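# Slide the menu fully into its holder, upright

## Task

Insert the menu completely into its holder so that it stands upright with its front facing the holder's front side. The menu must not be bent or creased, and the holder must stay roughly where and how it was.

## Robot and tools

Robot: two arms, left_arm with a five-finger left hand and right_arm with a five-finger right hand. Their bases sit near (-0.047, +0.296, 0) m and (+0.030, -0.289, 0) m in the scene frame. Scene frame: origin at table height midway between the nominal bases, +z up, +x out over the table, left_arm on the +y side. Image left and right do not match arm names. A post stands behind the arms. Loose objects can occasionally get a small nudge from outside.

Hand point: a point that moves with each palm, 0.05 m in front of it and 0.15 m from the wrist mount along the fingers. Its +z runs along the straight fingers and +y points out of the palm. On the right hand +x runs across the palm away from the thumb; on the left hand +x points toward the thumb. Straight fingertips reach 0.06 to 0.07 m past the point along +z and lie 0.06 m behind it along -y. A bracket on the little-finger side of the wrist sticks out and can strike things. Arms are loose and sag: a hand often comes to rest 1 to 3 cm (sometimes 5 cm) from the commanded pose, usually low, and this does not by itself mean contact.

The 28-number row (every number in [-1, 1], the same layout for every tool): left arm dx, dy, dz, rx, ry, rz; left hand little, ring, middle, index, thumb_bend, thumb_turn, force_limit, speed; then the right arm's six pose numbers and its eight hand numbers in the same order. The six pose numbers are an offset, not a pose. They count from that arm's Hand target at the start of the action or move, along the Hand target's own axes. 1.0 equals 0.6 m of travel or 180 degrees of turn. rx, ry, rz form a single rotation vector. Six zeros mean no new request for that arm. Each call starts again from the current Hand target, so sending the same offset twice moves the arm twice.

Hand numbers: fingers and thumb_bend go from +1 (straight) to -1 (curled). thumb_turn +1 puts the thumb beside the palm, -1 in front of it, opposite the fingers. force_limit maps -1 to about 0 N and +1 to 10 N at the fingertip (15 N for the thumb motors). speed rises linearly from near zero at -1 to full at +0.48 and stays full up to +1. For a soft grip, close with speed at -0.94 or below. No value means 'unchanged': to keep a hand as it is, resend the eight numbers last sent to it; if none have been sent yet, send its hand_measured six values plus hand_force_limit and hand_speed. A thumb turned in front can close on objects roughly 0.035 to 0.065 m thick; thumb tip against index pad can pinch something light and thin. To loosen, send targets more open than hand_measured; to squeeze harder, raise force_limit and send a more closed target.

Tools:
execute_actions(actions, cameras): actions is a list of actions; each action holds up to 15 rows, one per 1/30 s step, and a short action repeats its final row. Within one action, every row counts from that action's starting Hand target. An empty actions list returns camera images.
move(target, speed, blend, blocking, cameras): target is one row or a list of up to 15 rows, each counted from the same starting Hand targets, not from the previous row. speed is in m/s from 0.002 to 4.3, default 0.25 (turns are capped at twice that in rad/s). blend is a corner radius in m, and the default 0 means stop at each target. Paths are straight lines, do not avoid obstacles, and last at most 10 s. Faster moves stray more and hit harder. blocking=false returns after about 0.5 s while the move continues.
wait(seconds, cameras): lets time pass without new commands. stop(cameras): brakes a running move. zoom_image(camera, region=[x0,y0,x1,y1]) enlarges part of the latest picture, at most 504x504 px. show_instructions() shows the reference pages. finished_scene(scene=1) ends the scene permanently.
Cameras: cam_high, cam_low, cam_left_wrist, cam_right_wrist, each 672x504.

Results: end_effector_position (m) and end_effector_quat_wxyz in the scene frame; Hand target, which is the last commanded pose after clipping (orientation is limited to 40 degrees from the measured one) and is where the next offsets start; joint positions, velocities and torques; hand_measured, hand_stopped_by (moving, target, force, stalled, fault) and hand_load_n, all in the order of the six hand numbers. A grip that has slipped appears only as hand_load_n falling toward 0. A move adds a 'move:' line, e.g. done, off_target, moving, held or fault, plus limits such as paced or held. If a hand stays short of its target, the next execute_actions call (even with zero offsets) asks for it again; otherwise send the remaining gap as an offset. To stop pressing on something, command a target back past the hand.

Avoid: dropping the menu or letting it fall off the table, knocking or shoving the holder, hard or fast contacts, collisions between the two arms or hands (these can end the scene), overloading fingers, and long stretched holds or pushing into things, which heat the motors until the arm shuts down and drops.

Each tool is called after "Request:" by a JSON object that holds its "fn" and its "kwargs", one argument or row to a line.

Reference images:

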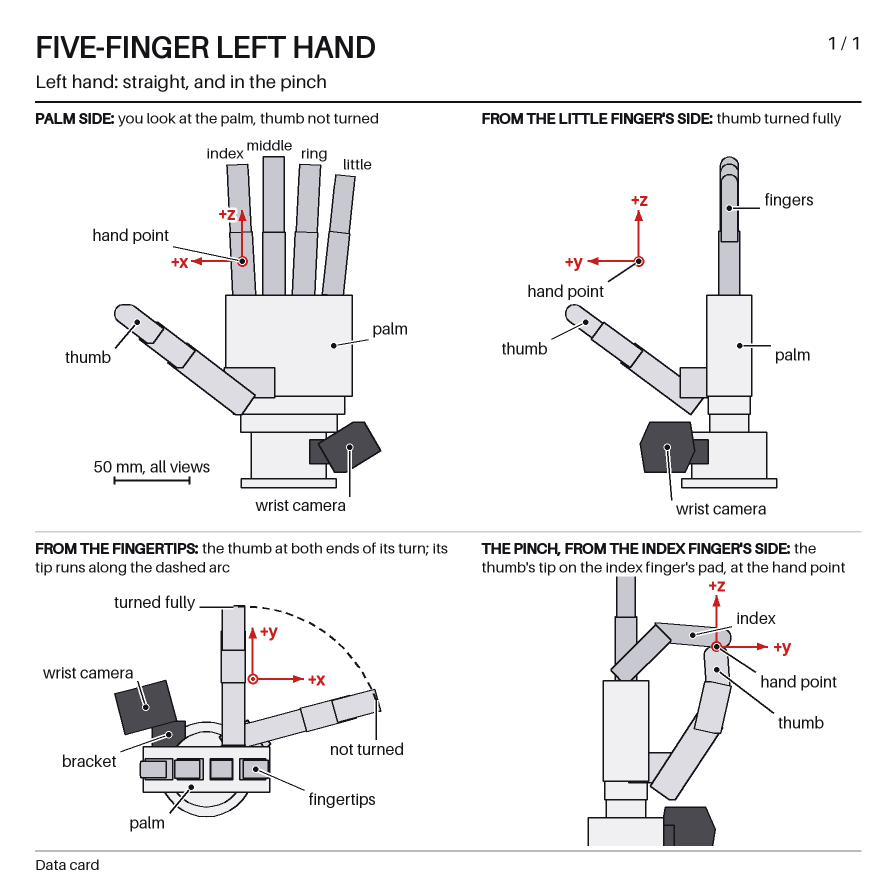

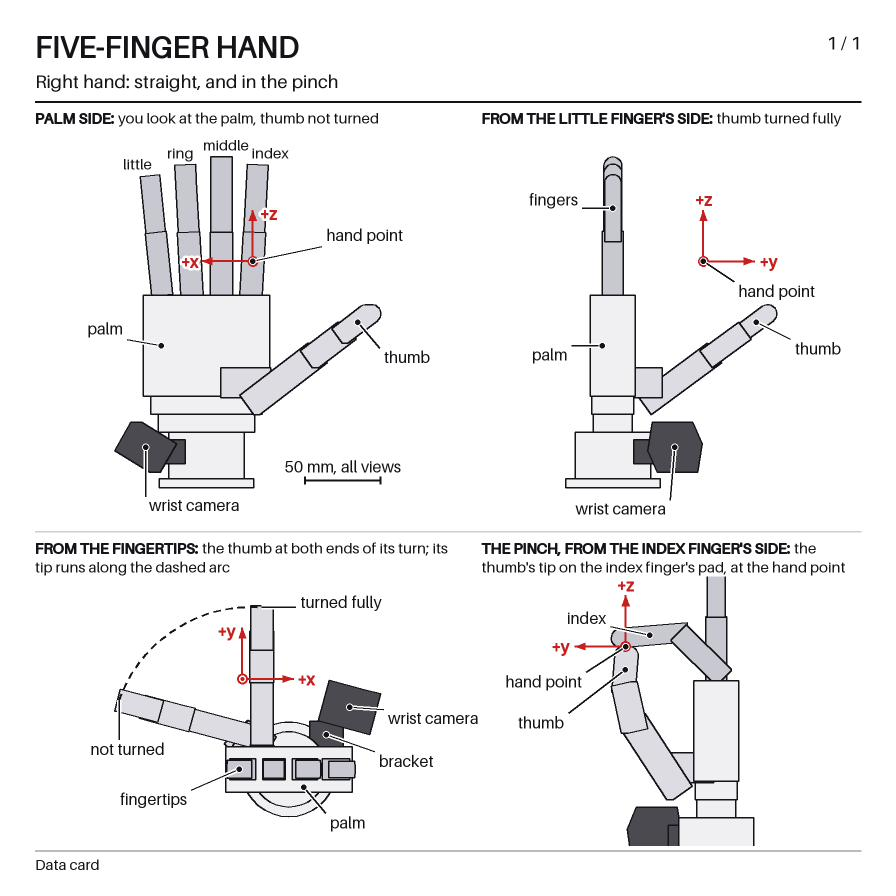

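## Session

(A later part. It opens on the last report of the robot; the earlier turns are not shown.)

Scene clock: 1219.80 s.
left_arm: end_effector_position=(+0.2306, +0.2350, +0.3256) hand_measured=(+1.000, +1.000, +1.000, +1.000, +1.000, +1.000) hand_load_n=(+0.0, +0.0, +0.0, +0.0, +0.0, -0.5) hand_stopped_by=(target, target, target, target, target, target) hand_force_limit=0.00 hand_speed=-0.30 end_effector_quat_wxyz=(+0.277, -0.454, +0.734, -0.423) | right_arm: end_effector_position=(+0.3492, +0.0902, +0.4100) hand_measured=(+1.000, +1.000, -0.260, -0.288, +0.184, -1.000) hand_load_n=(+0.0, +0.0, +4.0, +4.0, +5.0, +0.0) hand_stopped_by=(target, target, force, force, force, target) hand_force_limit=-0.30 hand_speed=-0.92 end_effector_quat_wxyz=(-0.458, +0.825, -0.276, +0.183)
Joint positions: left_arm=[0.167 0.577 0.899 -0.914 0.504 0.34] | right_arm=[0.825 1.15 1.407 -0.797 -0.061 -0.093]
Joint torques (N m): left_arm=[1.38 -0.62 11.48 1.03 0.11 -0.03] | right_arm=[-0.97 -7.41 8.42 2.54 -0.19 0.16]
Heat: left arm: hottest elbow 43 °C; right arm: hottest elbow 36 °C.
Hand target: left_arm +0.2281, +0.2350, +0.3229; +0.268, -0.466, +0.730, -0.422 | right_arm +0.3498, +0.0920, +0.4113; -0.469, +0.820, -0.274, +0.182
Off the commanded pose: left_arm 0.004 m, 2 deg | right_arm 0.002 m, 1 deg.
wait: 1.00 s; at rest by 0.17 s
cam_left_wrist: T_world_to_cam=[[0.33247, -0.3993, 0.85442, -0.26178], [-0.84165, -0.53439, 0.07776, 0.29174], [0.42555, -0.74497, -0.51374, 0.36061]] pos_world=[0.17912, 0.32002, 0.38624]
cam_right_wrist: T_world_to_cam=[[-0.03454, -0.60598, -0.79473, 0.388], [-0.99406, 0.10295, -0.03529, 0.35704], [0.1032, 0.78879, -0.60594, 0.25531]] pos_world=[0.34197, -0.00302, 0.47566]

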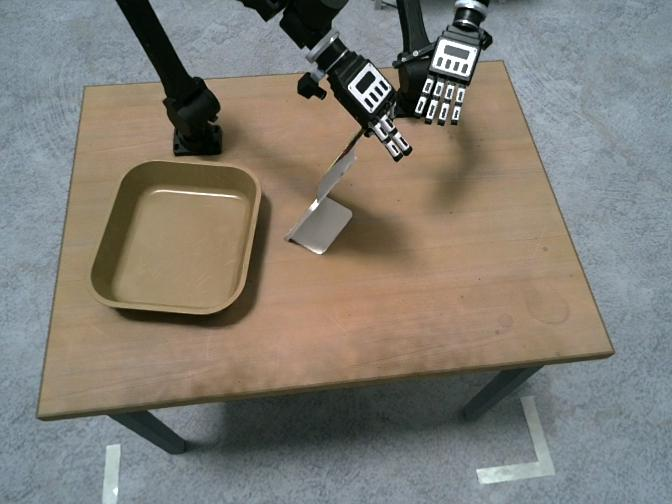

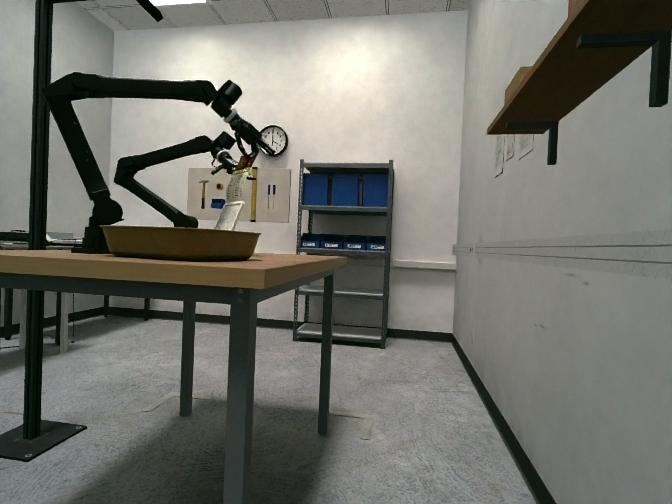

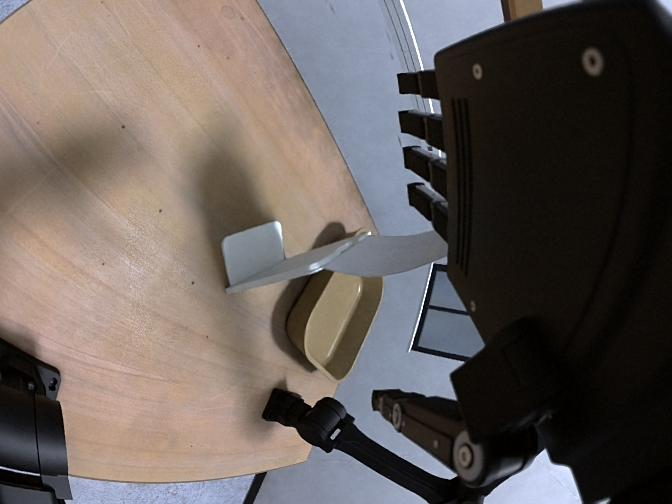

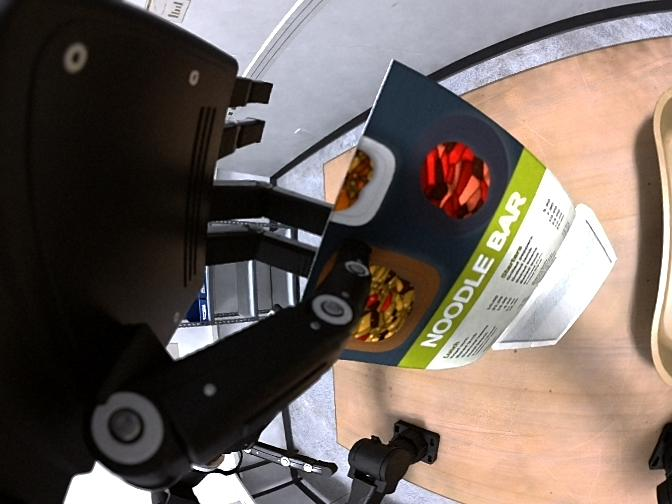

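Request:
{"fn": "move", "kwargs": {
  "target": [0,0,0,0,0,0,1,1,1,1,1,1,0,-0.3,0.0008,-0.005,0.0143,0.0333,0,0,1,1,-0.28,-0.29,0.17,-1,-0.3,-0.92],
  "speed": 0.02,
  "cameras": []
}}

Request:
{"fn": "wait", "kwargs": {
  "seconds": 1,
  "cameras": ["all"]
}}

Request:
{"fn": "zoom_image", "kwargs": {
  "camera": "cam_left_wrist",
  "region": [310, 220, 390, 280]
}}

Request:
{"fn": "zoom_image", "kwargs": {
  "camera": "cam_right_wrist",
  "region": [450, 170, 660, 410]
}}

Request:
{"fn": "zoom_image", "kwargs": {
  "camera": "cam_high",
  "region": [305, 140, 365, 220]
}}

Request:
{"fn": "zoom_image", "kwargs": {
  "camera": "cam_low",
  "region": [215, 160, 265, 210]
}}

Scene clock: 1232.40 s.
left_arm: end_effector_position=(+0.2306, +0.2350, +0.3256) hand_measured=(+1.000, +1.000, +1.000, +1.000, +1.000, +1.000) hand_load_n=(-0.5, +0.0, +0.0, +0.0, +0.0, +0.0) hand_stopped_by=(target, target, target, target, target, target) hand_force_limit=0.00 hand_speed=-0.30 end_effector_quat_wxyz=(+0.277, -0.454, +0.734, -0.423) | right_arm: end_effector_position=(+0.3540, +0.0986, +0.4085) hand_measured=(+1.000, +1.000, -0.260, -0.288, +0.184, -1.000) hand_load_n=(+0.0, +0.0, +4.0, +4.0, +5.0, +0.5) hand_stopped_by=(target, target, force, force, force, target) hand_force_limit=-0.30 hand_speed=-0.92 end_effector_quat_wxyz=(-0.501, +0.801, -0.262, +0.197)
Joint positions: left_arm=[0.167 0.577 0.899 -0.914 0.504 0.34] | right_arm=[0.824 1.113 1.317 -0.639 -0.075 -0.093]
Joint torques (N m): left_arm=[1.38 -0.67 11.48 1.05 0.11 -0.03] | right_arm=[-1.44 -7 8.49 2.63 -0.21 0.24]
Heat: left arm: hottest elbow 43 °C; right arm: hottest elbow 36 °C.
Hand target: left_arm +0.2281, +0.2350, +0.3229; +0.268, -0.466, +0.730, -0.422 | right_arm +0.3558, +0.0986, +0.4099; -0.511, +0.794, -0.264, +0.197
Off the commanded pose: left_arm 0.004 m, 2 deg | right_arm 0.002 m, 1 deg.
move: done

Scene clock: 1233.40 s.
left_arm: end_effector_position=(+0.2306, +0.2350, +0.3256) hand_measured=(+1.000, +1.000, +1.000, +1.000, +1.000, +1.000) hand_load_n=(-0.5, +0.0, +0.0, +0.0, +0.0, +0.0) hand_stopped_by=(target, target, target, target, target, target) hand_force_limit=0.00 hand_speed=-0.30 end_effector_quat_wxyz=(+0.277, -0.454, +0.734, -0.423) | right_arm: end_effector_position=(+0.3540, +0.0986, +0.4085) hand_measured=(+1.000, +1.000, -0.260, -0.288, +0.184, -1.000) hand_load_n=(+0.0, +0.0, +4.0, +4.0, +5.0, +0.0) hand_stopped_by=(target, target, force, force, force, target) hand_force_limit=-0.30 hand_speed=-0.92 end_effector_quat_wxyz=(-0.501, +0.801, -0.262, +0.197)
Joint positions: left_arm=[0.167 0.577 0.899 -0.914 0.504 0.34] | right_arm=[0.824 1.113 1.317 -0.639 -0.075 -0.093]
Joint torques (N m): left_arm=[1.32 -0.67 11.49 1.05 0.11 -0.03] | right_arm=[-1.32 -6.83 8.57 2.65 -0.2 0.22]
Heat: left arm: hottest elbow 43 °C; right arm: hottest elbow 36 °C.
Hand target: left_arm +0.2281, +0.2350, +0.3229; +0.268, -0.466, +0.730, -0.422 | right_arm +0.3558, +0.0986, +0.4099; -0.511, +0.794, -0.264, +0.197
Off the commanded pose: left_arm 0.004 m, 2 deg | right_arm 0.002 m, 1 deg.
wait: 1.00 s; at rest by 0.17 s
cam_left_wrist: T_world_to_cam=[[0.33247, -0.3993, 0.85442, -0.26178], [-0.84165, -0.53439, 0.07776, 0.29174], [0.42555, -0.74497, -0.51374, 0.36061]] pos_world=[0.17912, 0.32002, 0.38624]
cam_right_wrist: T_world_to_cam=[[0.02846, -0.5409, -0.84061, 0.38205], [-0.99074, 0.0964, -0.09558, 0.38493], [0.13274, 0.83555, -0.53314, 0.20236]] pos_world=[0.34363, 0.00046, 0.46583]

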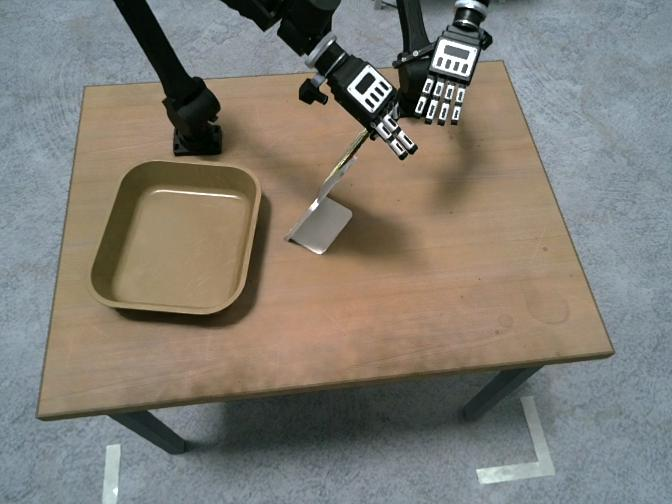

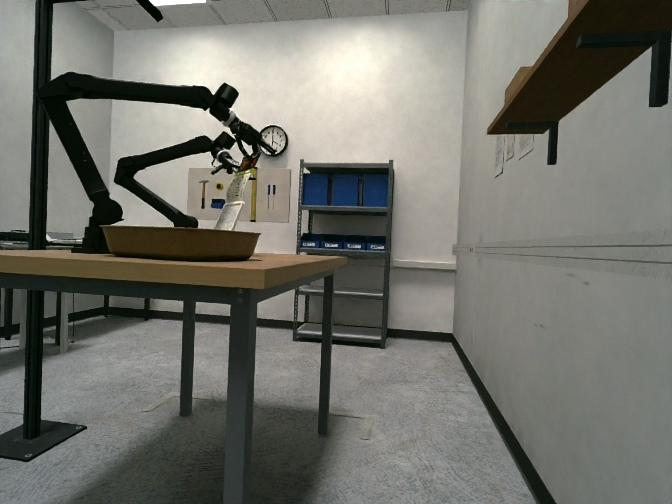

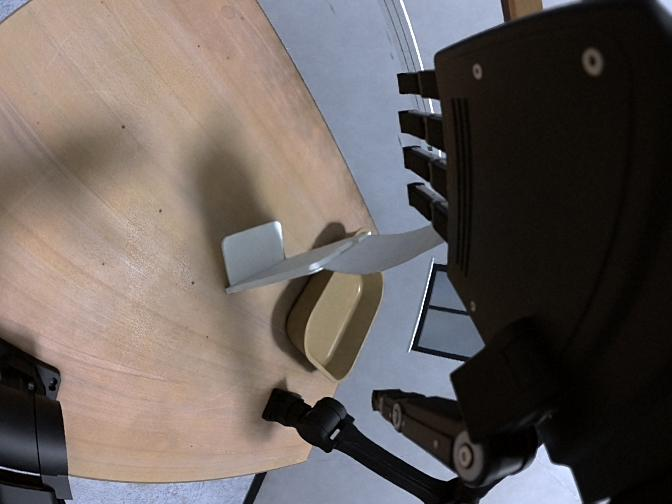

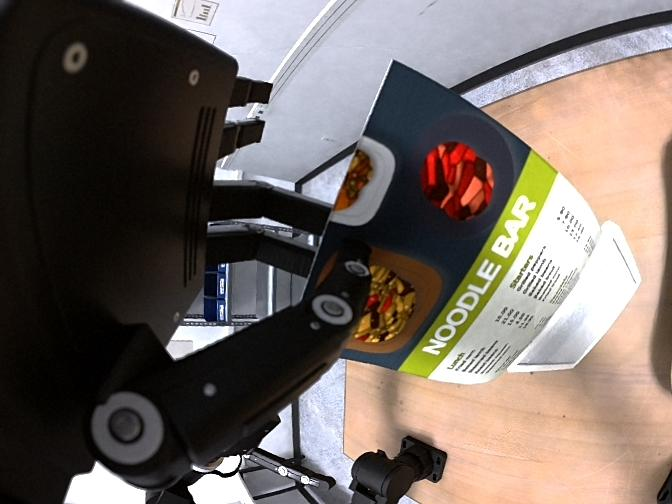

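Scaled by 6.300 from the camera's image (finer frame: 960x720).

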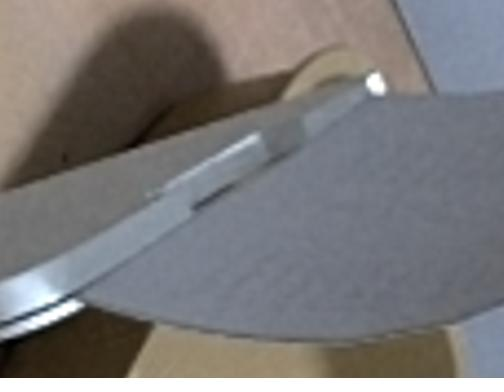

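Scaled by 2.100 from the camera's image (finer frame: 960x720).

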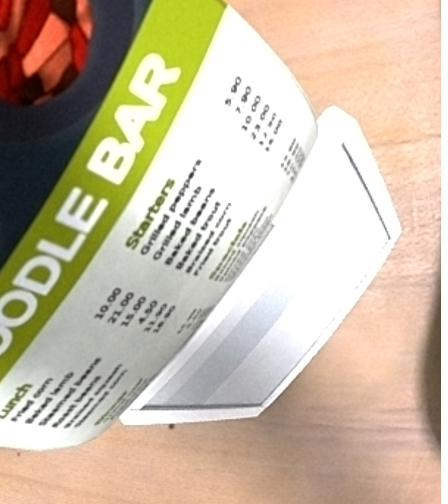

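Scaled by 6.300 from the camera's image (finer frame: 960x720).

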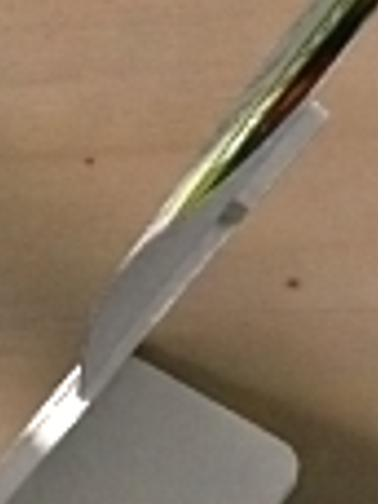

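Scaled by 10.080 from the camera's image (finer frame: 960x720).

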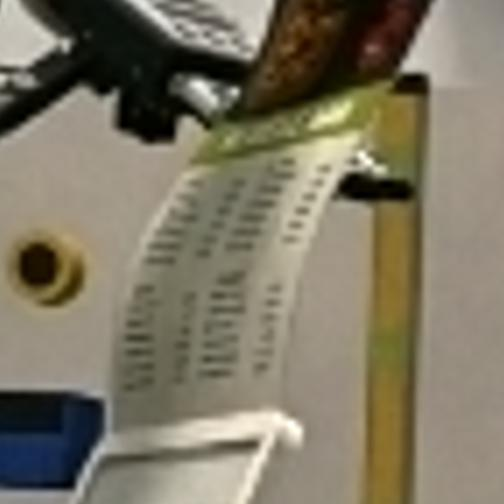

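Request:
{"fn": "move", "kwargs": {
  "target": [0,0,0,0,0,0,1,1,1,1,1,1,0,-0.3,0,-0.0060,-0.0003,0,0,0,1,1,-0.28,-0.29,0.17,-1,-0.3,-0.92],
  "speed": 0.02,
  "cameras": []
}}

Request:
{"fn": "wait", "kwargs": {
  "seconds": 1,
  "cameras": ["cam_high","cam_low","cam_left_wrist"]
}}

Request:
{"fn": "zoom_image", "kwargs": {
  "camera": "cam_left_wrist",
  "region": [310, 220, 390, 280]
}}

Request:
{"fn": "zoom_image", "kwargs": {
  "camera": "cam_high",
  "region": [305, 140, 365, 220]
}}

Request:
{"fn": "zoom_image", "kwargs": {
  "camera": "cam_low",
  "region": [215, 160, 265, 210]
}}

Scene clock: 1244.03 s.
left_arm: end_effector_position=(+0.2306, +0.2350, +0.3256) hand_measured=(+1.000, +1.000, +1.000, +1.000, +1.000, +1.000) hand_load_n=(+0.0, +0.0, +0.0, +0.0, +0.0, +0.0) hand_stopped_by=(target, target, target, target, target, target) hand_force_limit=0.00 hand_speed=-0.30 end_effector_quat_wxyz=(+0.277, -0.454, +0.734, -0.423) | right_arm: end_effector_position=(+0.3540, +0.0986, +0.4085) hand_measured=(+1.000, +1.000, -0.260, -0.288, +0.184, -1.000) hand_load_n=(+0.0, +0.0, +4.0, +4.0, +5.0, +0.0) hand_stopped_by=(target, target, force, force, force, target) hand_force_limit=-0.30 hand_speed=-0.92 end_effector_quat_wxyz=(-0.501, +0.801, -0.262, +0.197)
Joint positions: left_arm=[0.167 0.577 0.899 -0.914 0.504 0.34] | right_arm=[0.824 1.113 1.317 -0.639 -0.075 -0.093]
Joint torques (N m): left_arm=[1.32 -0.67 11.49 1.05 0.11 -0.03] | right_arm=[-1.2 -6.65 9.58 2.39 -0.19 0.23]
Heat: left arm: hottest elbow 44 °C; right arm: hottest elbow 36 °C.
Hand target: left_arm +0.2281, +0.2350, +0.3229; +0.268, -0.466, +0.730, -0.422 | right_arm +0.3565, +0.0997, +0.4133; -0.511, +0.794, -0.264, +0.197
Off the commanded pose: left_arm 0.004 m, 2 deg | right_arm 0.006 m, 1 deg.
move: done

Scene clock: 1245.03 s.
left_arm: end_effector_position=(+0.2306, +0.2350, +0.3256) hand_measured=(+1.000, +1.000, +1.000, +1.000, +1.000, +1.000) hand_load_n=(+0.0, +0.0, +0.0, +0.0, +0.0, +0.0) hand_stopped_by=(target, target, target, target, target, target) hand_force_limit=0.00 hand_speed=-0.30 end_effector_quat_wxyz=(+0.277, -0.454, +0.734, -0.423) | right_arm: end_effector_position=(+0.3540, +0.0986, +0.4085) hand_measured=(+1.000, +1.000, -0.260, -0.288, +0.184, -1.000) hand_load_n=(-0.5, +0.0, +4.0, +4.0, +5.0, +0.0) hand_stopped_by=(target, target, force, force, force, target) hand_force_limit=-0.30 hand_speed=-0.92 end_effector_quat_wxyz=(-0.501, +0.801, -0.262, +0.197)
Joint positions: left_arm=[0.167 0.577 0.899 -0.914 0.504 0.34] | right_arm=[0.824 1.113 1.317 -0.639 -0.075 -0.093]
Joint torques (N m): left_arm=[1.38 -0.73 11.49 1.06 0.11 -0.03] | right_arm=[-1.44 -6.53 9.58 2.37 -0.18 0.23]
Heat: left arm: hottest elbow 44 °C; right arm: hottest elbow 36 °C.
Hand target: left_arm +0.2281, +0.2350, +0.3229; +0.268, -0.466, +0.730, -0.422 | right_arm +0.3565, +0.0997, +0.4133; -0.511, +0.794, -0.264, +0.197
Off the commanded pose: left_arm 0.004 m, 2 deg | right_arm 0.006 m, 1 deg.
wait: 1.00 s; at rest by 0.17 s
cam_left_wrist: T_world_to_cam=[[0.33247, -0.3993, 0.85442, -0.26178], [-0.84165, -0.53439, 0.07776, 0.29174], [0.42555, -0.74497, -0.51374, 0.36061]] pos_world=[0.17912, 0.32002, 0.38624]

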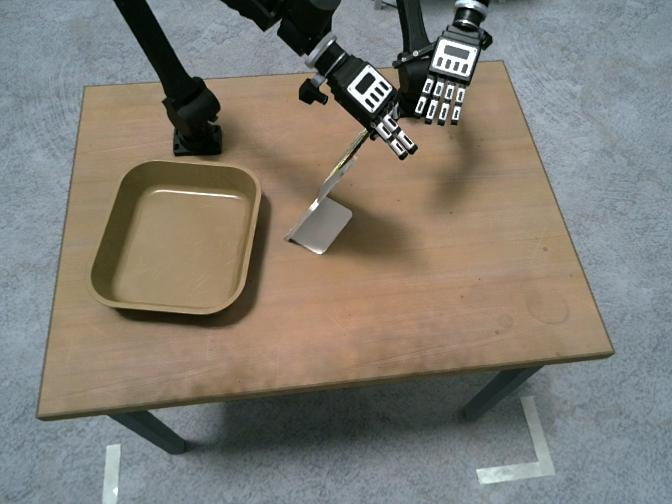

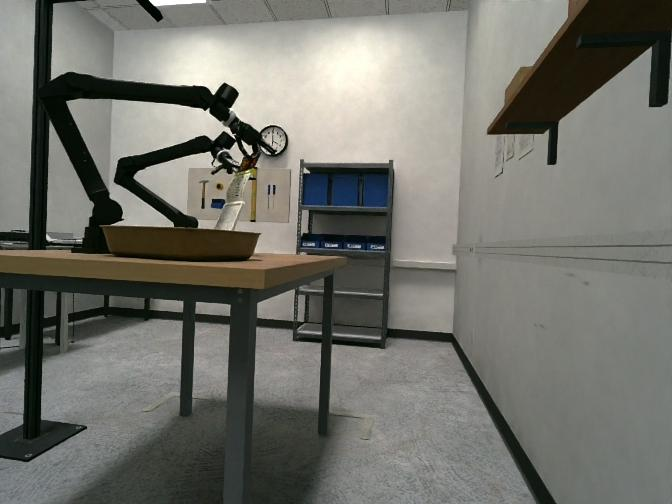

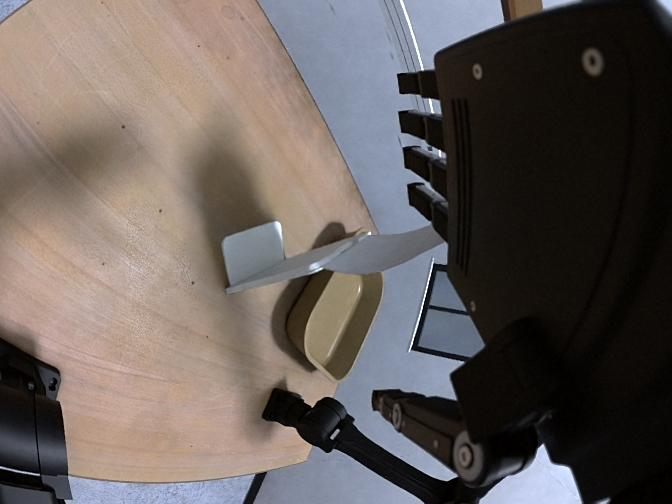

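Scaled by 6.300 from the camera's image (finer frame: 960x720).

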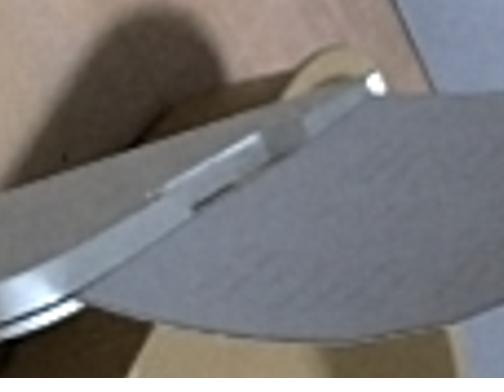

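Scaled by 6.300 from the camera's image (finer frame: 960x720).

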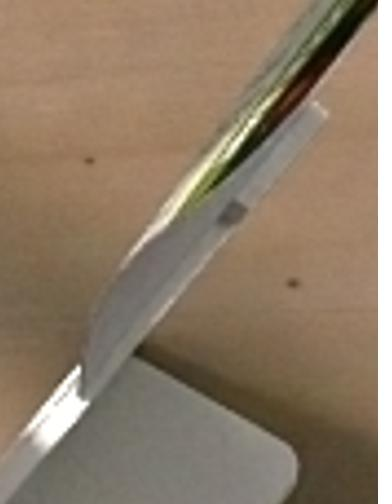

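Scaled by 10.080 from the camera's image (finer frame: 960x720).

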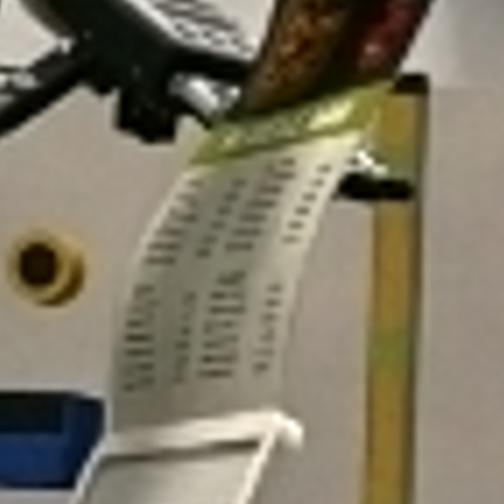

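Request:
{"fn": "move", "kwargs": {
  "target": [0,0,0,0,0,0,1,1,1,1,1,1,0,-0.3,0,-0.0090,-0.0004,0,0,0,1,1,-0.28,-0.29,0.17,-1,-0.3,-0.92],
  "speed": 0.02,
  "cameras": []
}}

Request:
{"fn": "wait", "kwargs": {
  "seconds": 1,
  "cameras": ["cam_high","cam_low","cam_left_wrist"]
}}

Request:
{"fn": "zoom_image", "kwargs": {
  "camera": "cam_left_wrist",
  "region": [310, 220, 390, 280]
}}

Request:
{"fn": "zoom_image", "kwargs": {
  "camera": "cam_high",
  "region": [305, 140, 365, 220]
}}

Request:
{"fn": "zoom_image", "kwargs": {
  "camera": "cam_low",
  "region": [215, 160, 265, 210]
}}

Scene clock: 1251.63 s.
left_arm: end_effector_position=(+0.2306, +0.2350, +0.3256) hand_measured=(+1.000, +1.000, +1.000, +1.000, +1.000, +1.000) hand_load_n=(+0.0, +0.0, +0.0, +0.0, +0.0, -0.5) hand_stopped_by=(target, target, target, target, target, target) hand_force_limit=0.00 hand_speed=-0.30 end_effector_quat_wxyz=(+0.277, -0.454, +0.734, -0.423) | right_arm: end_effector_position=(+0.3540, +0.0986, +0.4085) hand_measured=(+1.000, +1.000, -0.260, -0.288, +0.184, -1.000) hand_load_n=(+0.0, +0.0, +4.0, +4.0, +5.0, +0.0) hand_stopped_by=(target, target, force, force, force, target) hand_force_limit=-0.30 hand_speed=-0.92 end_effector_quat_wxyz=(-0.501, +0.801, -0.262, +0.197)
Joint positions: left_arm=[0.167 0.577 0.899 -0.914 0.504 0.34] | right_arm=[0.824 1.113 1.317 -0.639 -0.075 -0.093]
Joint torques (N m): left_arm=[1.32 -0.67 11.49 1.05 0.11 -0.03] | right_arm=[-1.03 -5.95 11.06 1.99 -0.15 0.24]
Heat: left arm: hottest elbow 44 °C; right arm: hottest elbow 36 °C.
Hand target: left_arm +0.2281, +0.2350, +0.3229; +0.268, -0.466, +0.730, -0.422 | right_arm +0.3576, +0.1014, +0.4183; -0.511, +0.794, -0.264, +0.197
Off the commanded pose: left_arm 0.004 m, 2 deg | right_arm 0.011 m, 1 deg.
move: off_target (right_arm)

Scene clock: 1252.63 s.
left_arm: end_effector_position=(+0.2306, +0.2350, +0.3256) hand_measured=(+1.000, +1.000, +1.000, +1.000, +1.000, +1.000) hand_load_n=(-0.5, +0.0, +0.0, +0.0, +0.0, +0.0) hand_stopped_by=(target, target, target, target, target, target) hand_force_limit=0.00 hand_speed=-0.30 end_effector_quat_wxyz=(+0.277, -0.454, +0.734, -0.423) | right_arm: end_effector_position=(+0.3540, +0.0986, +0.4085) hand_measured=(+1.000, +1.000, -0.260, -0.288, +0.184, -1.000) hand_load_n=(+0.0, +0.0, +3.5, +4.0, +5.0, +0.0) hand_stopped_by=(target, target, force, force, force, target) hand_force_limit=-0.30 hand_speed=-0.92 end_effector_quat_wxyz=(-0.501, +0.801, -0.262, +0.197)
Joint positions: left_arm=[0.167 0.577 0.899 -0.914 0.504 0.34] | right_arm=[0.824 1.113 1.317 -0.639 -0.075 -0.093]
Joint torques (N m): left_arm=[1.38 -0.73 11.49 1.06 0.11 -0.03] | right_arm=[-1.26 -5.95 11.08 1.95 -0.14 0.24]
Heat: left arm: hottest elbow 44 °C; right arm: hottest elbow 36 °C.
Hand target: left_arm +0.2281, +0.2350, +0.3229; +0.268, -0.466, +0.730, -0.422 | right_arm +0.3576, +0.1014, +0.4183; -0.511, +0.794, -0.264, +0.197
Off the commanded pose: left_arm 0.004 m, 2 deg | right_arm 0.011 m, 1 deg.
wait: 1.00 s; at rest by 0.17 s
cam_left_wrist: T_world_to_cam=[[0.33247, -0.3993, 0.85442, -0.26178], [-0.84165, -0.53439, 0.07776, 0.29174], [0.42555, -0.74497, -0.51374, 0.36061]] pos_world=[0.17912, 0.32002, 0.38624]

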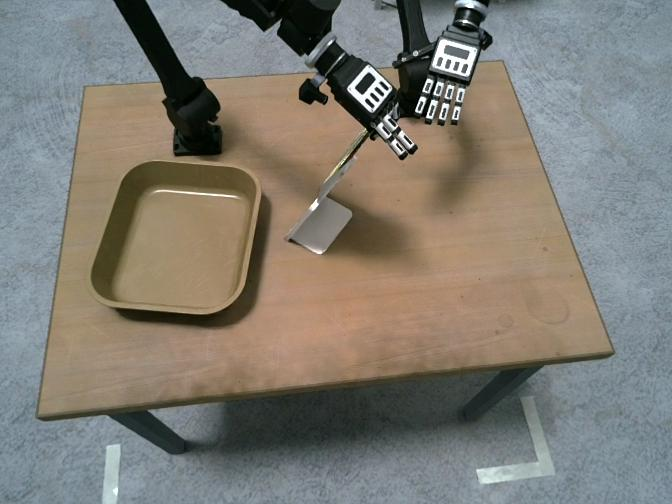

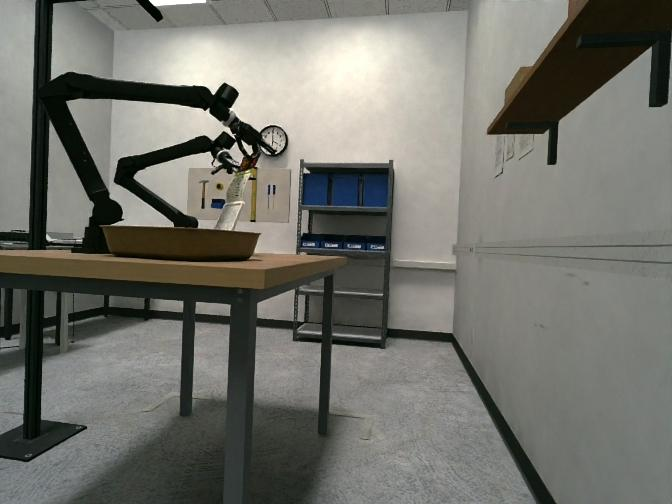

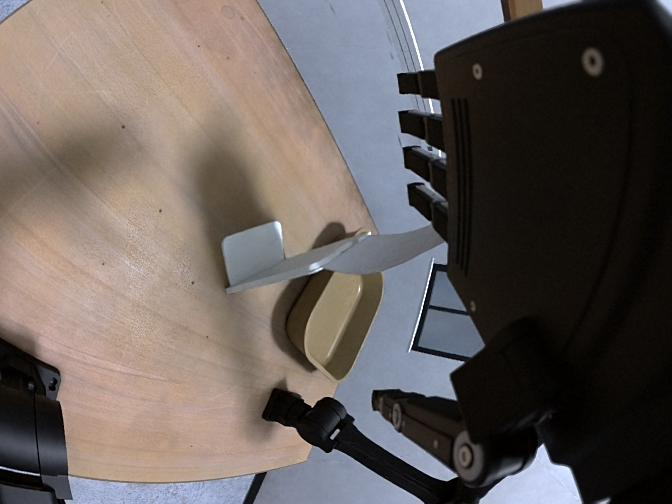

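Scaled by 6.300 from the camera's image (finer frame: 960x720).

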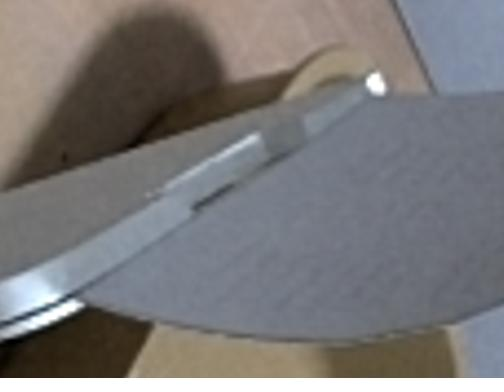

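Scaled by 6.300 from the camera's image (finer frame: 960x720).

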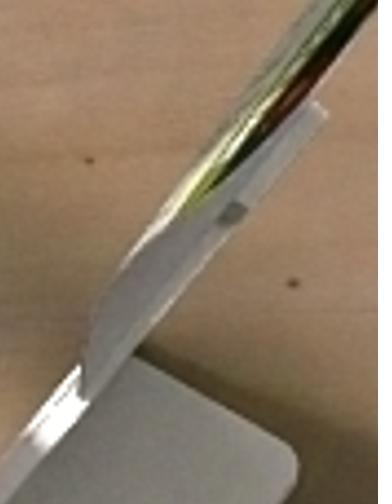

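Scaled by 10.080 from the camera's image (finer frame: 960x720).

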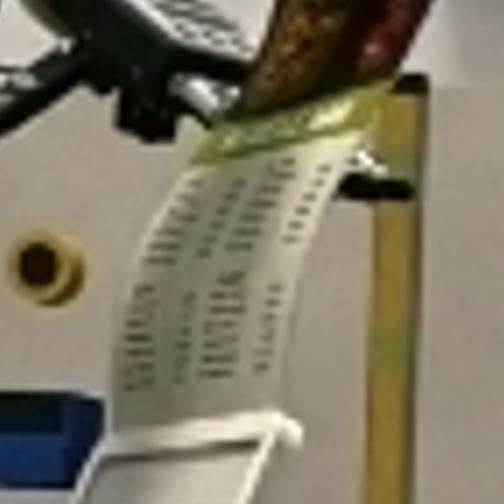

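Request:
{"fn": "move", "kwargs": {
  "target": [0,0,0,0,0,0,1,1,1,1,1,1,0,-0.3,0,-0.018,-0.0008,0,0,0,1,1,-0.28,-0.29,0.17,-1,-0.3,-0.92],
  "speed": 0.02,
  "cameras": []
}}

Request:
{"fn": "wait", "kwargs": {
  "seconds": 1,
  "cameras": ["cam_high","cam_low","cam_left_wrist"]
}}

Request:
{"fn": "zoom_image", "kwargs": {
  "camera": "cam_left_wrist",
  "region": [310, 220, 390, 280]
}}

Request:
{"fn": "zoom_image", "kwargs": {
  "camera": "cam_high",
  "region": [305, 140, 365, 220]
}}

Request:
{"fn": "zoom_image", "kwargs": {
  "camera": "cam_low",
  "region": [215, 160, 265, 210]
}}

Scene clock: 1263.13 s.
left_arm: end_effector_position=(+0.2306, +0.2350, +0.3256) hand_measured=(+1.000, +1.000, +1.000, +1.000, +1.000, +1.000) hand_load_n=(+0.0, +0.0, +0.0, +0.0, +0.0, -0.5) hand_stopped_by=(target, target, target, target, target, target) hand_force_limit=0.00 hand_speed=-0.30 end_effector_quat_wxyz=(+0.277, -0.454, +0.734, -0.423) | right_arm: end_effector_position=(+0.3551, +0.0998, +0.4049) hand_measured=(+1.000, +1.000, -0.260, -0.288, +0.184, -1.000) hand_load_n=(+0.0, +0.0, +4.0, +4.0, +4.5, +0.0) hand_stopped_by=(target, target, force, force, force, target) hand_force_limit=-0.30 hand_speed=-0.92 end_effector_quat_wxyz=(-0.498, +0.803, -0.263, +0.195)
Joint positions: left_arm=[0.167 0.577 0.899 -0.914 0.504 0.34] | right_arm=[0.824 1.12 1.317 -0.64 -0.075 -0.092]
Joint torques (N m): left_arm=[1.44 -0.67 11.47 1.06 0.11 -0.03] | right_arm=[-0.97 -5.6 14.02 1.31 -0.07 0.25]
Heat: left arm: hottest elbow 44 °C; right arm: hottest elbow 37 °C.
Hand target: left_arm +0.2281, +0.2350, +0.3229; +0.268, -0.466, +0.730, -0.422 | right_arm +0.3596, +0.1047, +0.4284; -0.511, +0.794, -0.264, +0.197
Off the commanded pose: left_arm 0.004 m, 2 deg | right_arm 0.025 m, 2 deg.
move: off_target (right_arm)

Scene clock: 1264.13 s.
left_arm: end_effector_position=(+0.2306, +0.2350, +0.3256) hand_measured=(+1.000, +1.000, +1.000, +1.000, +1.000, +1.000) hand_load_n=(+0.0, +0.0, +0.0, +0.0, +0.0, -0.5) hand_stopped_by=(target, target, target, target, target, target) hand_force_limit=0.00 hand_speed=-0.30 end_effector_quat_wxyz=(+0.277, -0.454, +0.734, -0.423) | right_arm: end_effector_position=(+0.3551, +0.0998, +0.4049) hand_measured=(+1.000, +1.000, -0.260, -0.288, +0.184, -1.000) hand_load_n=(+0.0, +0.0, +4.0, +4.0, +5.0, +0.0) hand_stopped_by=(target, target, force, force, force, target) hand_force_limit=-0.30 hand_speed=-0.92 end_effector_quat_wxyz=(-0.498, +0.803, -0.263, +0.195)
Joint positions: left_arm=[0.167 0.577 0.899 -0.914 0.504 0.34] | right_arm=[0.824 1.12 1.317 -0.64 -0.075 -0.092]
Joint torques (N m): left_arm=[1.44 -0.67 11.49 1.05 0.11 -0.03] | right_arm=[-1.03 -5.42 14.02 1.29 -0.07 0.25]
Heat: left arm: hottest elbow 44 °C; right arm: hottest elbow 38 °C.
Hand target: left_arm +0.2281, +0.2350, +0.3229; +0.268, -0.466, +0.730, -0.422 | right_arm +0.3596, +0.1047, +0.4284; -0.511, +0.794, -0.264, +0.197
Off the commanded pose: left_arm 0.004 m, 2 deg | right_arm 0.025 m, 2 deg.
wait: 1.00 s; at rest by 0.17 s
cam_left_wrist: T_world_to_cam=[[0.33247, -0.3993, 0.85442, -0.26178], [-0.84165, -0.53439, 0.07776, 0.29174], [0.42555, -0.74497, -0.51374, 0.36061]] pos_world=[0.17912, 0.32002, 0.38624]

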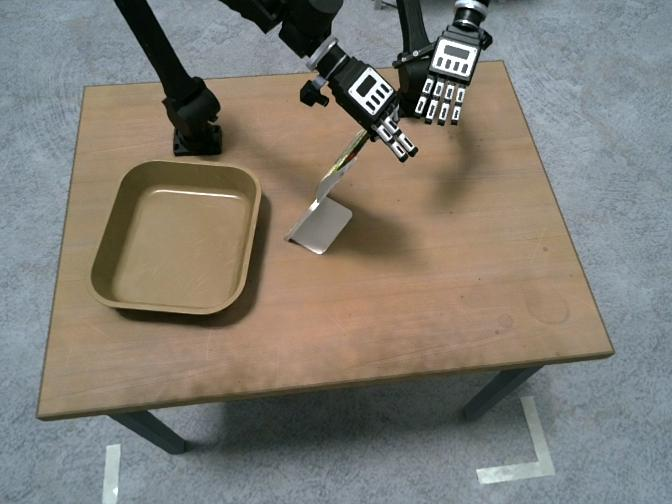

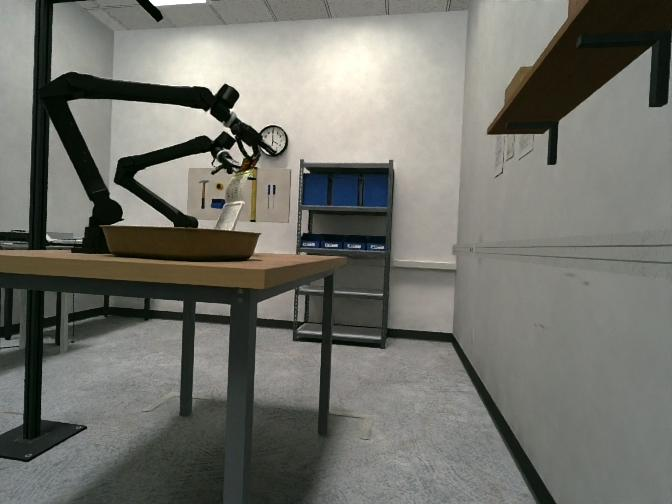

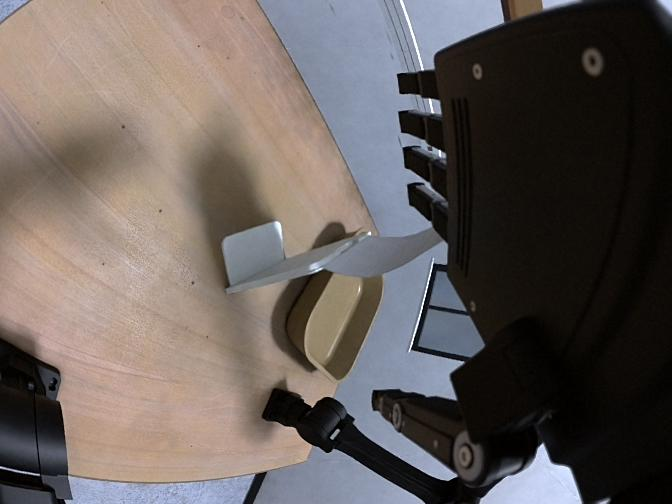

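Scaled by 6.300 from the camera's image (finer frame: 960x720).

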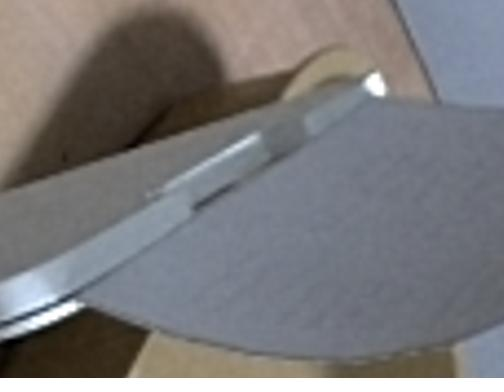

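Scaled by 6.300 from the camera's image (finer frame: 960x720).

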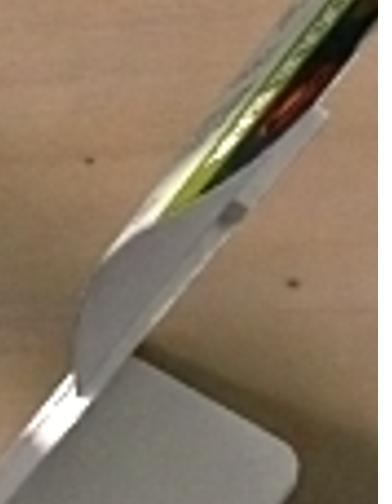

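Scaled by 10.080 from the camera's image (finer frame: 960x720).

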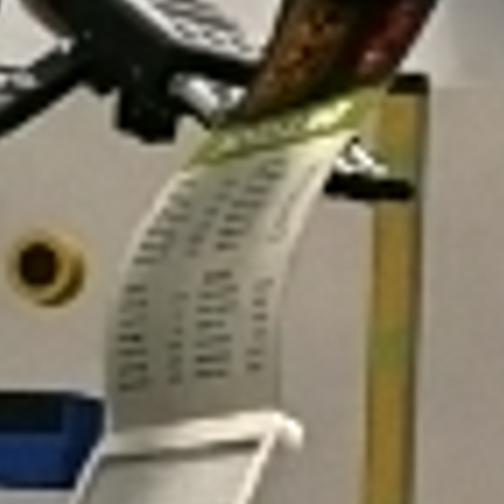

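Request:
{"fn": "move", "kwargs": {
  "target": [0,0,0,0,0,0,1,1,1,1,1,1,0,-0.3,0,-0.0045,-0.0002,0,0,0,1,1,-0.28,-0.29,0.17,-1,-0.3,-0.92],
  "speed": 0.02,
  "cameras": []
}}

Request:
{"fn": "wait", "kwargs": {
  "seconds": 1,
  "cameras": ["cam_high","cam_low","cam_left_wrist"]
}}

Request:
{"fn": "zoom_image", "kwargs": {
  "camera": "cam_left_wrist",
  "region": [310, 220, 390, 280]
}}

Request:
{"fn": "zoom_image", "kwargs": {
  "camera": "cam_high",
  "region": [305, 140, 365, 220]
}}

Request:
{"fn": "zoom_image", "kwargs": {
  "camera": "cam_low",
  "region": [215, 160, 265, 210]
}}

Scene clock: 1276.43 s.
left_arm: end_effector_position=(+0.2306, +0.2350, +0.3256) hand_measured=(+1.000, +1.000, +1.000, +1.000, +1.000, +1.000) hand_load_n=(+0.0, +0.0, +0.0, +0.0, +0.0, +0.0) hand_stopped_by=(target, target, target, target, target, target) hand_force_limit=0.00 hand_speed=-0.30 end_effector_quat_wxyz=(+0.277, -0.454, +0.734, -0.423) | right_arm: end_effector_position=(+0.3554, +0.1002, +0.4078) hand_measured=(+1.000, +1.000, -0.260, -0.288, +0.184, -1.000) hand_load_n=(+0.0, +0.0, +4.0, +4.0, +5.0, +0.0) hand_stopped_by=(target, target, force, force, force, target) hand_force_limit=-0.30 hand_speed=-0.92 end_effector_quat_wxyz=(-0.498, +0.803, -0.263, +0.195)
Joint positions: left_arm=[0.167 0.577 0.899 -0.914 0.504 0.34] | right_arm=[0.824 1.122 1.326 -0.646 -0.075 -0.092]
Joint torques (N m): left_arm=[1.38 -0.67 11.49 1.05 0.11 -0.03] | right_arm=[-1.03 -5.42 14.01 1.24 -0.05 0.24]
Motor temperatures (°C): left_arm=[28 26 44 25 24 26] | right_arm=[28 28 40 25 23 25]
Heat: left arm: hottest elbow 44 °C; right arm: hottest elbow 40 °C.
Hand target: left_arm +0.2281, +0.2350, +0.3229; +0.268, -0.466, +0.730, -0.422 | right_arm +0.3601, +0.1055, +0.4308; -0.511, +0.794, -0.264, +0.196
Off the commanded pose: left_arm 0.004 m, 2 deg | right_arm 0.024 m, 2 deg.
move: off_target (right_arm)

Scene clock: 1277.43 s.
left_arm: end_effector_position=(+0.2306, +0.2350, +0.3256) hand_measured=(+1.000, +1.000, +1.000, +1.000, +1.000, +1.000) hand_load_n=(+0.0, +0.0, +0.0, +0.0, +0.0, +0.0) hand_stopped_by=(target, target, target, target, target, target) hand_force_limit=0.00 hand_speed=-0.30 end_effector_quat_wxyz=(+0.277, -0.454, +0.734, -0.423) | right_arm: end_effector_position=(+0.3554, +0.1002, +0.4078) hand_measured=(+1.000, +1.000, -0.260, -0.288, +0.184, -1.000) hand_load_n=(+0.0, +0.0, +4.0, +4.5, +5.0, +0.0) hand_stopped_by=(target, target, force, force, force, target) hand_force_limit=-0.30 hand_speed=-0.92 end_effector_quat_wxyz=(-0.498, +0.803, -0.263, +0.195)
Joint positions: left_arm=[0.167 0.577 0.899 -0.914 0.504 0.34] | right_arm=[0.824 1.122 1.326 -0.646 -0.075 -0.092]
Joint torques (N m): left_arm=[1.38 -0.67 11.49 1.06 0.11 -0.03] | right_arm=[-1.08 -5.3 14.02 1.25 -0.04 0.24]
Heat: left arm: hottest elbow 44 °C; right arm: hottest elbow 40 °C.
Hand target: left_arm +0.2281, +0.2350, +0.3229; +0.268, -0.466, +0.730, -0.422 | right_arm +0.3601, +0.1055, +0.4308; -0.511, +0.794, -0.264, +0.196
Off the commanded pose: left_arm 0.004 m, 2 deg | right_arm 0.024 m, 2 deg.
wait: 1.00 s; at rest by 0.17 s
cam_left_wrist: T_world_to_cam=[[0.33247, -0.3993, 0.85442, -0.26178], [-0.84165, -0.53439, 0.07776, 0.29174], [0.42555, -0.74497, -0.51374, 0.36061]] pos_world=[0.17912, 0.32002, 0.38624]

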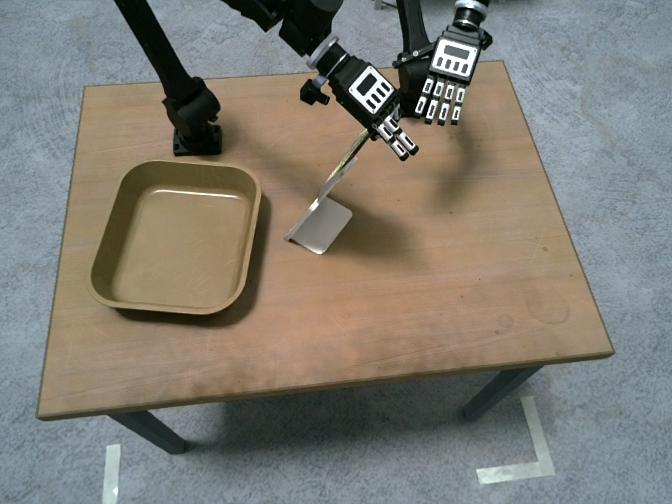

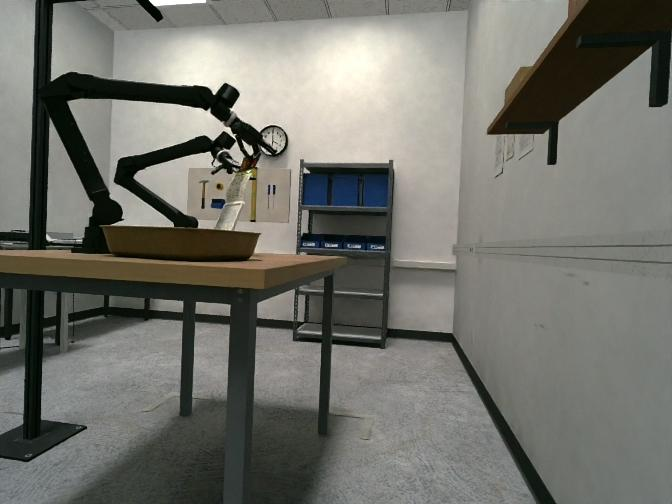

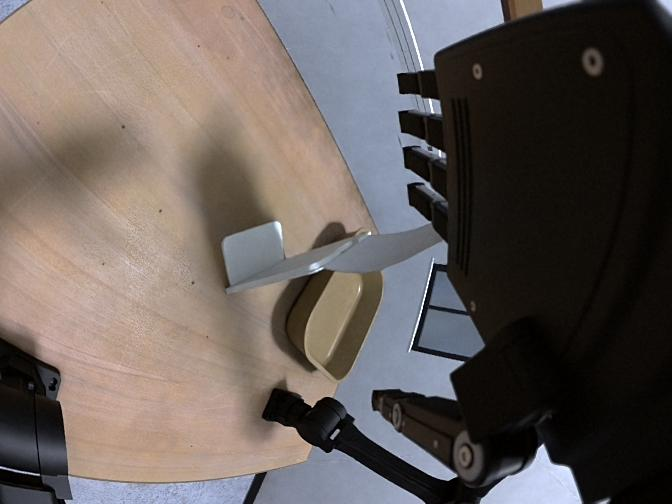

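Scaled by 6.300 from the camera's image (finer frame: 960x720).

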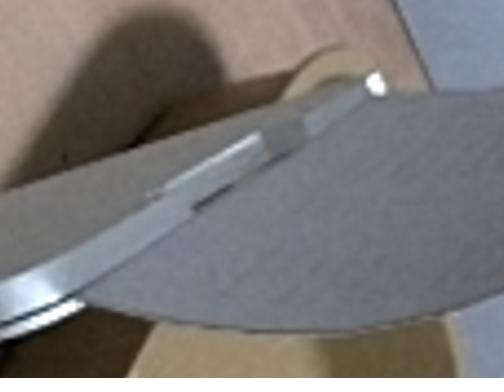

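Scaled by 6.300 from the camera's image (finer frame: 960x720).

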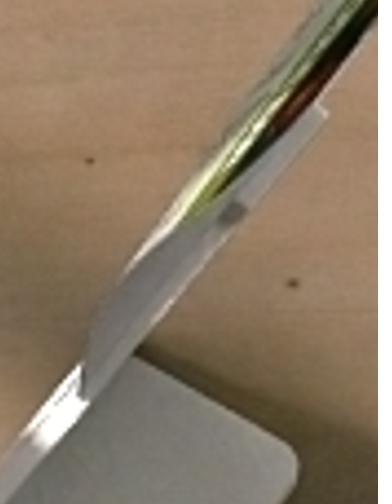

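Scaled by 10.080 from the camera's image (finer frame: 960x720).

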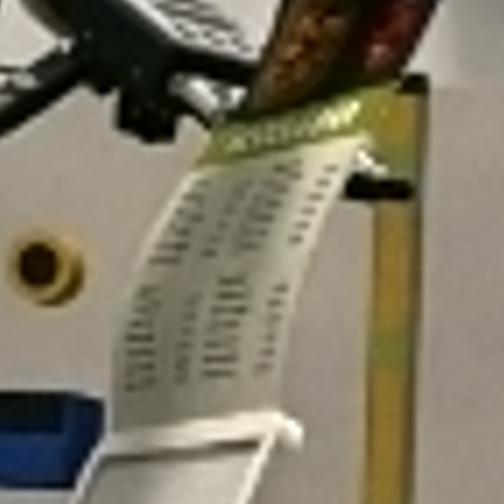

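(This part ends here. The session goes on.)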